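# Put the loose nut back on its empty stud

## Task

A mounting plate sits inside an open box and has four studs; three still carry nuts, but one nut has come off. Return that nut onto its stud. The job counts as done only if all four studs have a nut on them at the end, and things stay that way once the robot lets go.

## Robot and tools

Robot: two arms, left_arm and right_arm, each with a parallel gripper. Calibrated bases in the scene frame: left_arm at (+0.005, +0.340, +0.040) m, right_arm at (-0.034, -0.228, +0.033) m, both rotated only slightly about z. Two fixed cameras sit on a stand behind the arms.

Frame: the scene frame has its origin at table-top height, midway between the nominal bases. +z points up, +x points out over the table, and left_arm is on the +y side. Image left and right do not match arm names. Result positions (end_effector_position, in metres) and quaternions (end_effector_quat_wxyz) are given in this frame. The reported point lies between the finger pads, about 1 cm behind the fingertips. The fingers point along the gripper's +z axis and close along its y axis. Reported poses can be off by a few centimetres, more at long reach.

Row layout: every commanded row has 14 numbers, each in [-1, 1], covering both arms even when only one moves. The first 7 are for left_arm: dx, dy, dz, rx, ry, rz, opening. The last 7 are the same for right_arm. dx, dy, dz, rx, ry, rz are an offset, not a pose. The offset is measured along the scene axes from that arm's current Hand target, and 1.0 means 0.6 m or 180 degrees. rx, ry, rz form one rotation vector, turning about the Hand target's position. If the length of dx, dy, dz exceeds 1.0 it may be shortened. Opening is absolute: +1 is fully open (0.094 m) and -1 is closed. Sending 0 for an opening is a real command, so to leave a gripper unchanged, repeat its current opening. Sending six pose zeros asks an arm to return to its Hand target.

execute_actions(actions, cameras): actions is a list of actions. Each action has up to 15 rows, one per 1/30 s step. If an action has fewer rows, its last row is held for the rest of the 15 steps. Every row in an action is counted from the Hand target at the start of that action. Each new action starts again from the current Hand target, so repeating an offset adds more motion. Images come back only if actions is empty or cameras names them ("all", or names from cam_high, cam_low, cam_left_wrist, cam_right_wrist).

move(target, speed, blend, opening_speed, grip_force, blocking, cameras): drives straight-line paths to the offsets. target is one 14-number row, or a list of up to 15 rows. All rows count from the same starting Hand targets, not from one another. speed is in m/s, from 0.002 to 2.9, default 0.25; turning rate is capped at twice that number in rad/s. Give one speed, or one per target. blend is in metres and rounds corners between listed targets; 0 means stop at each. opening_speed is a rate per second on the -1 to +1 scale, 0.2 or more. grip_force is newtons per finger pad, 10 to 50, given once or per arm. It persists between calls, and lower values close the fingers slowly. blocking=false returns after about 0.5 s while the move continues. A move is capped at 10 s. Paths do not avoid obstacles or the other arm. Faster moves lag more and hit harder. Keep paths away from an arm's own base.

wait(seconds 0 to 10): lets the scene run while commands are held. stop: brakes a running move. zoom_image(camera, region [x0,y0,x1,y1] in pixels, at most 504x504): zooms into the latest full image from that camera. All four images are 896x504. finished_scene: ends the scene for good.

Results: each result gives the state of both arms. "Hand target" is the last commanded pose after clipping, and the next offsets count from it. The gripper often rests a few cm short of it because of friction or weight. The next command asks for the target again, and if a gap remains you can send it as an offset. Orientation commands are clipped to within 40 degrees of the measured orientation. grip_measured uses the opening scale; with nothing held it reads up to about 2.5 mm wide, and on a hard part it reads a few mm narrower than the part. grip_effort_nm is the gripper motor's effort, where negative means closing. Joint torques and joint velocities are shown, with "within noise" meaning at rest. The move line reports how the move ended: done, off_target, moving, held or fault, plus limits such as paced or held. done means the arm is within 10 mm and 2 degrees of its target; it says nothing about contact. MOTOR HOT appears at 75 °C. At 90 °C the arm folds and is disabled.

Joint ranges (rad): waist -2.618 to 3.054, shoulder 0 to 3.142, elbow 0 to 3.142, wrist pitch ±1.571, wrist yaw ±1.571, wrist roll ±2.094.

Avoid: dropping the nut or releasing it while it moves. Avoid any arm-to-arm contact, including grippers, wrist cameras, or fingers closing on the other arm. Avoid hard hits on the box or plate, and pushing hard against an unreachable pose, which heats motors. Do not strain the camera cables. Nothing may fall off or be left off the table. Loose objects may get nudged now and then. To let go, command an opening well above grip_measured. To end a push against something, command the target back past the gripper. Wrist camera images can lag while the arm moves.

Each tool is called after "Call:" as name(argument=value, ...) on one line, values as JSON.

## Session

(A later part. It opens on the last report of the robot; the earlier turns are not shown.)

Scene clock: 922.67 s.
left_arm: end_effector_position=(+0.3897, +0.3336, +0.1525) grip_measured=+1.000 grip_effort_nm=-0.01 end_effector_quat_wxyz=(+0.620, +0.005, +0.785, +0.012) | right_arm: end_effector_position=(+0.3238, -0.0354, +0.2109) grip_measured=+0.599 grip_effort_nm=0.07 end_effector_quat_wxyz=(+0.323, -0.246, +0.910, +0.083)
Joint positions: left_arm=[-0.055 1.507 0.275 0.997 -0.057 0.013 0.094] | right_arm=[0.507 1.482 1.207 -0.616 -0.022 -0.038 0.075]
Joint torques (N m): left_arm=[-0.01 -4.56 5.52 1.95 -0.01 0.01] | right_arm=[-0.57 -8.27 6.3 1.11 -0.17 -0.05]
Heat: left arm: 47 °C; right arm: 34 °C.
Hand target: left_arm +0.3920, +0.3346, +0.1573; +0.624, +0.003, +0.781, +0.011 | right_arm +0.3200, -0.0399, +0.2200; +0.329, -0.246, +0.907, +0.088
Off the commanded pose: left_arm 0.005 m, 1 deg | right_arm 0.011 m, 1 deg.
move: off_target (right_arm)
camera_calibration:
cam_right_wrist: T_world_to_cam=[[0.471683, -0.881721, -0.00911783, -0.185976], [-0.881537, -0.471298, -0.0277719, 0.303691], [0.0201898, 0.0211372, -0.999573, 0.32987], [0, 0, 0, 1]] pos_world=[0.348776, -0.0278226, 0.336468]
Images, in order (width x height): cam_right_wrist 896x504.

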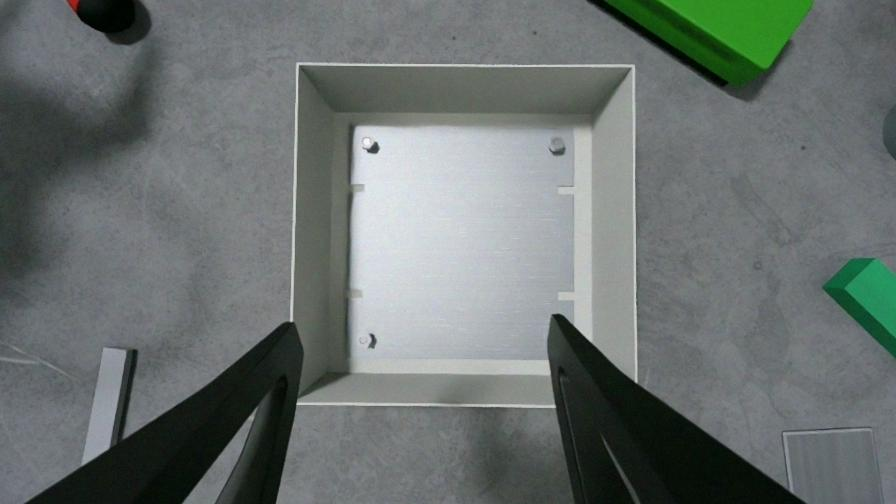

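Call:
move(target=[0,0,0,0,0,0,1,0.197,-0.048,-0.14,0,0,0,0.6], speed=0.2, cameras=["cam_right_wrist"])

Call:
zoom_image(camera="cam_right_wrist", region=[400, 190, 520, 310])

Scene clock: 955.13 s.
left_arm: end_effector_position=(+0.3897, +0.3336, +0.1525) grip_measured=+1.000 grip_effort_nm=0.00 end_effector_quat_wxyz=(+0.620, +0.005, +0.785, +0.012) | right_arm: end_effector_position=(+0.4177, -0.0755, +0.1167) grip_measured=+0.599 grip_effort_nm=0.07 end_effector_quat_wxyz=(+0.294, -0.242, +0.921, +0.081)
Joint positions: left_arm=[-0.055 1.507 0.275 0.997 -0.057 0.013 0.094] | right_arm=[0.292 1.864 1.288 -0.391 -0.149 -0.199 0.075]
Joint torques (N m): left_arm=[0.02 -4.56 5.55 1.95 -0.01 0.01] | right_arm=[-0.09 -7.75 9.95 1.49 -0.26 -0.04]
Heat: left arm: 47 °C; right arm: 34 °C.
Hand target: left_arm +0.3920, +0.3346, +0.1573; +0.624, +0.003, +0.781, +0.011 | right_arm +0.4382, -0.0687, +0.1360; +0.329, -0.246, +0.907, +0.088
Off the commanded pose: left_arm 0.005 m, 1 deg | right_arm 0.029 m, 4 deg.
move: off_target (right_arm)
camera_calibration:
cam_right_wrist: T_world_to_cam=[[0.461961, -0.88664, -0.0214991, -0.261449], [-0.886061, -0.462442, 0.0322826, 0.360497], [-0.0385651, 0.00413627, -0.999248, 0.257873], [0, 0, 0, 1]] pos_world=[0.450146, -0.0661684, 0.24042]
Images, in order (width x height): cam_right_wrist 896x504.

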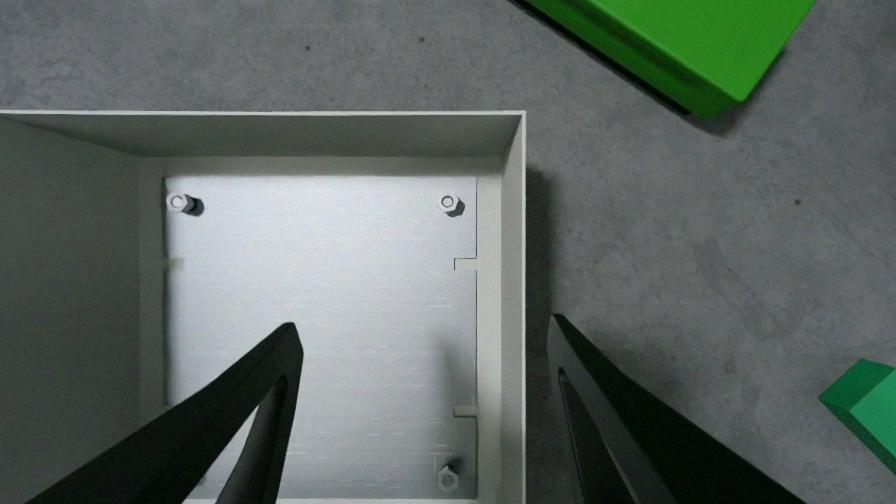

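Scaled by 4.200.

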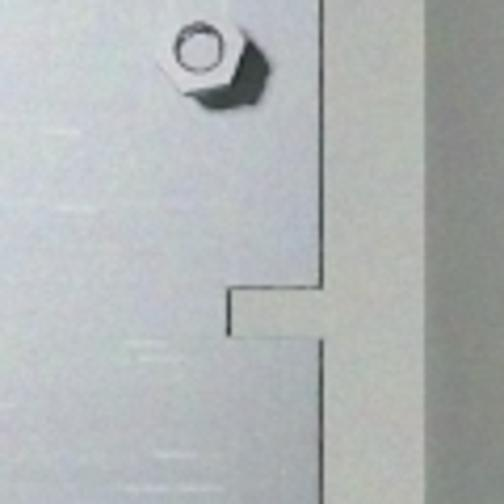

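Call:
zoom_image(camera="cam_right_wrist", region=[425, 180, 475, 230])

Call:
zoom_image(camera="cam_right_wrist", region=[160, 180, 210, 230])

Call:
zoom_image(camera="cam_right_wrist", region=[425, 450, 475, 500])

Scaled by 10.080.

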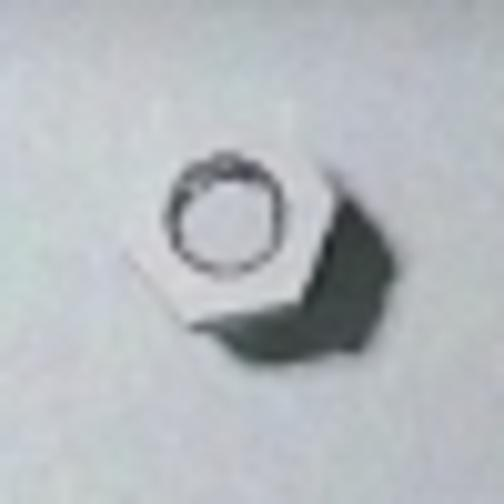

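Scaled by 10.080.

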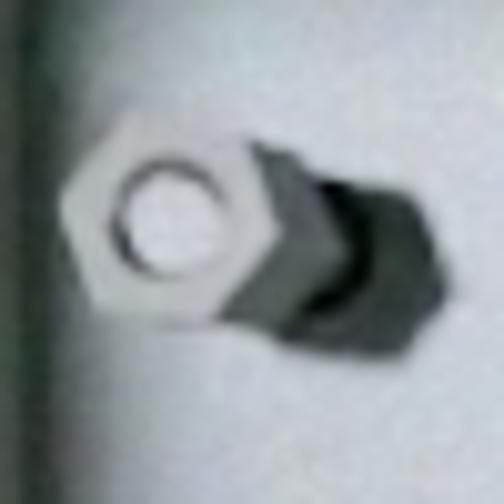

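Scaled by 10.080.

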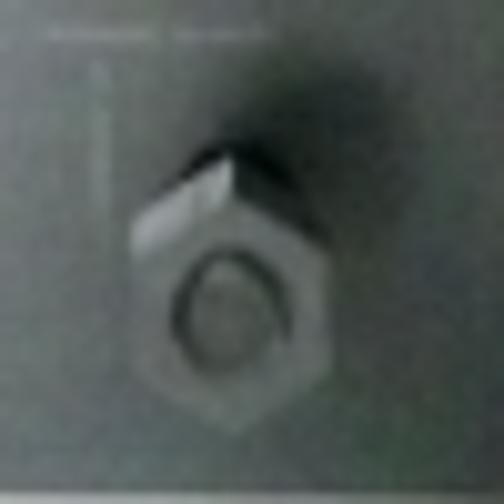

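Call:
finished_scene()

The scene is finished: the task was done.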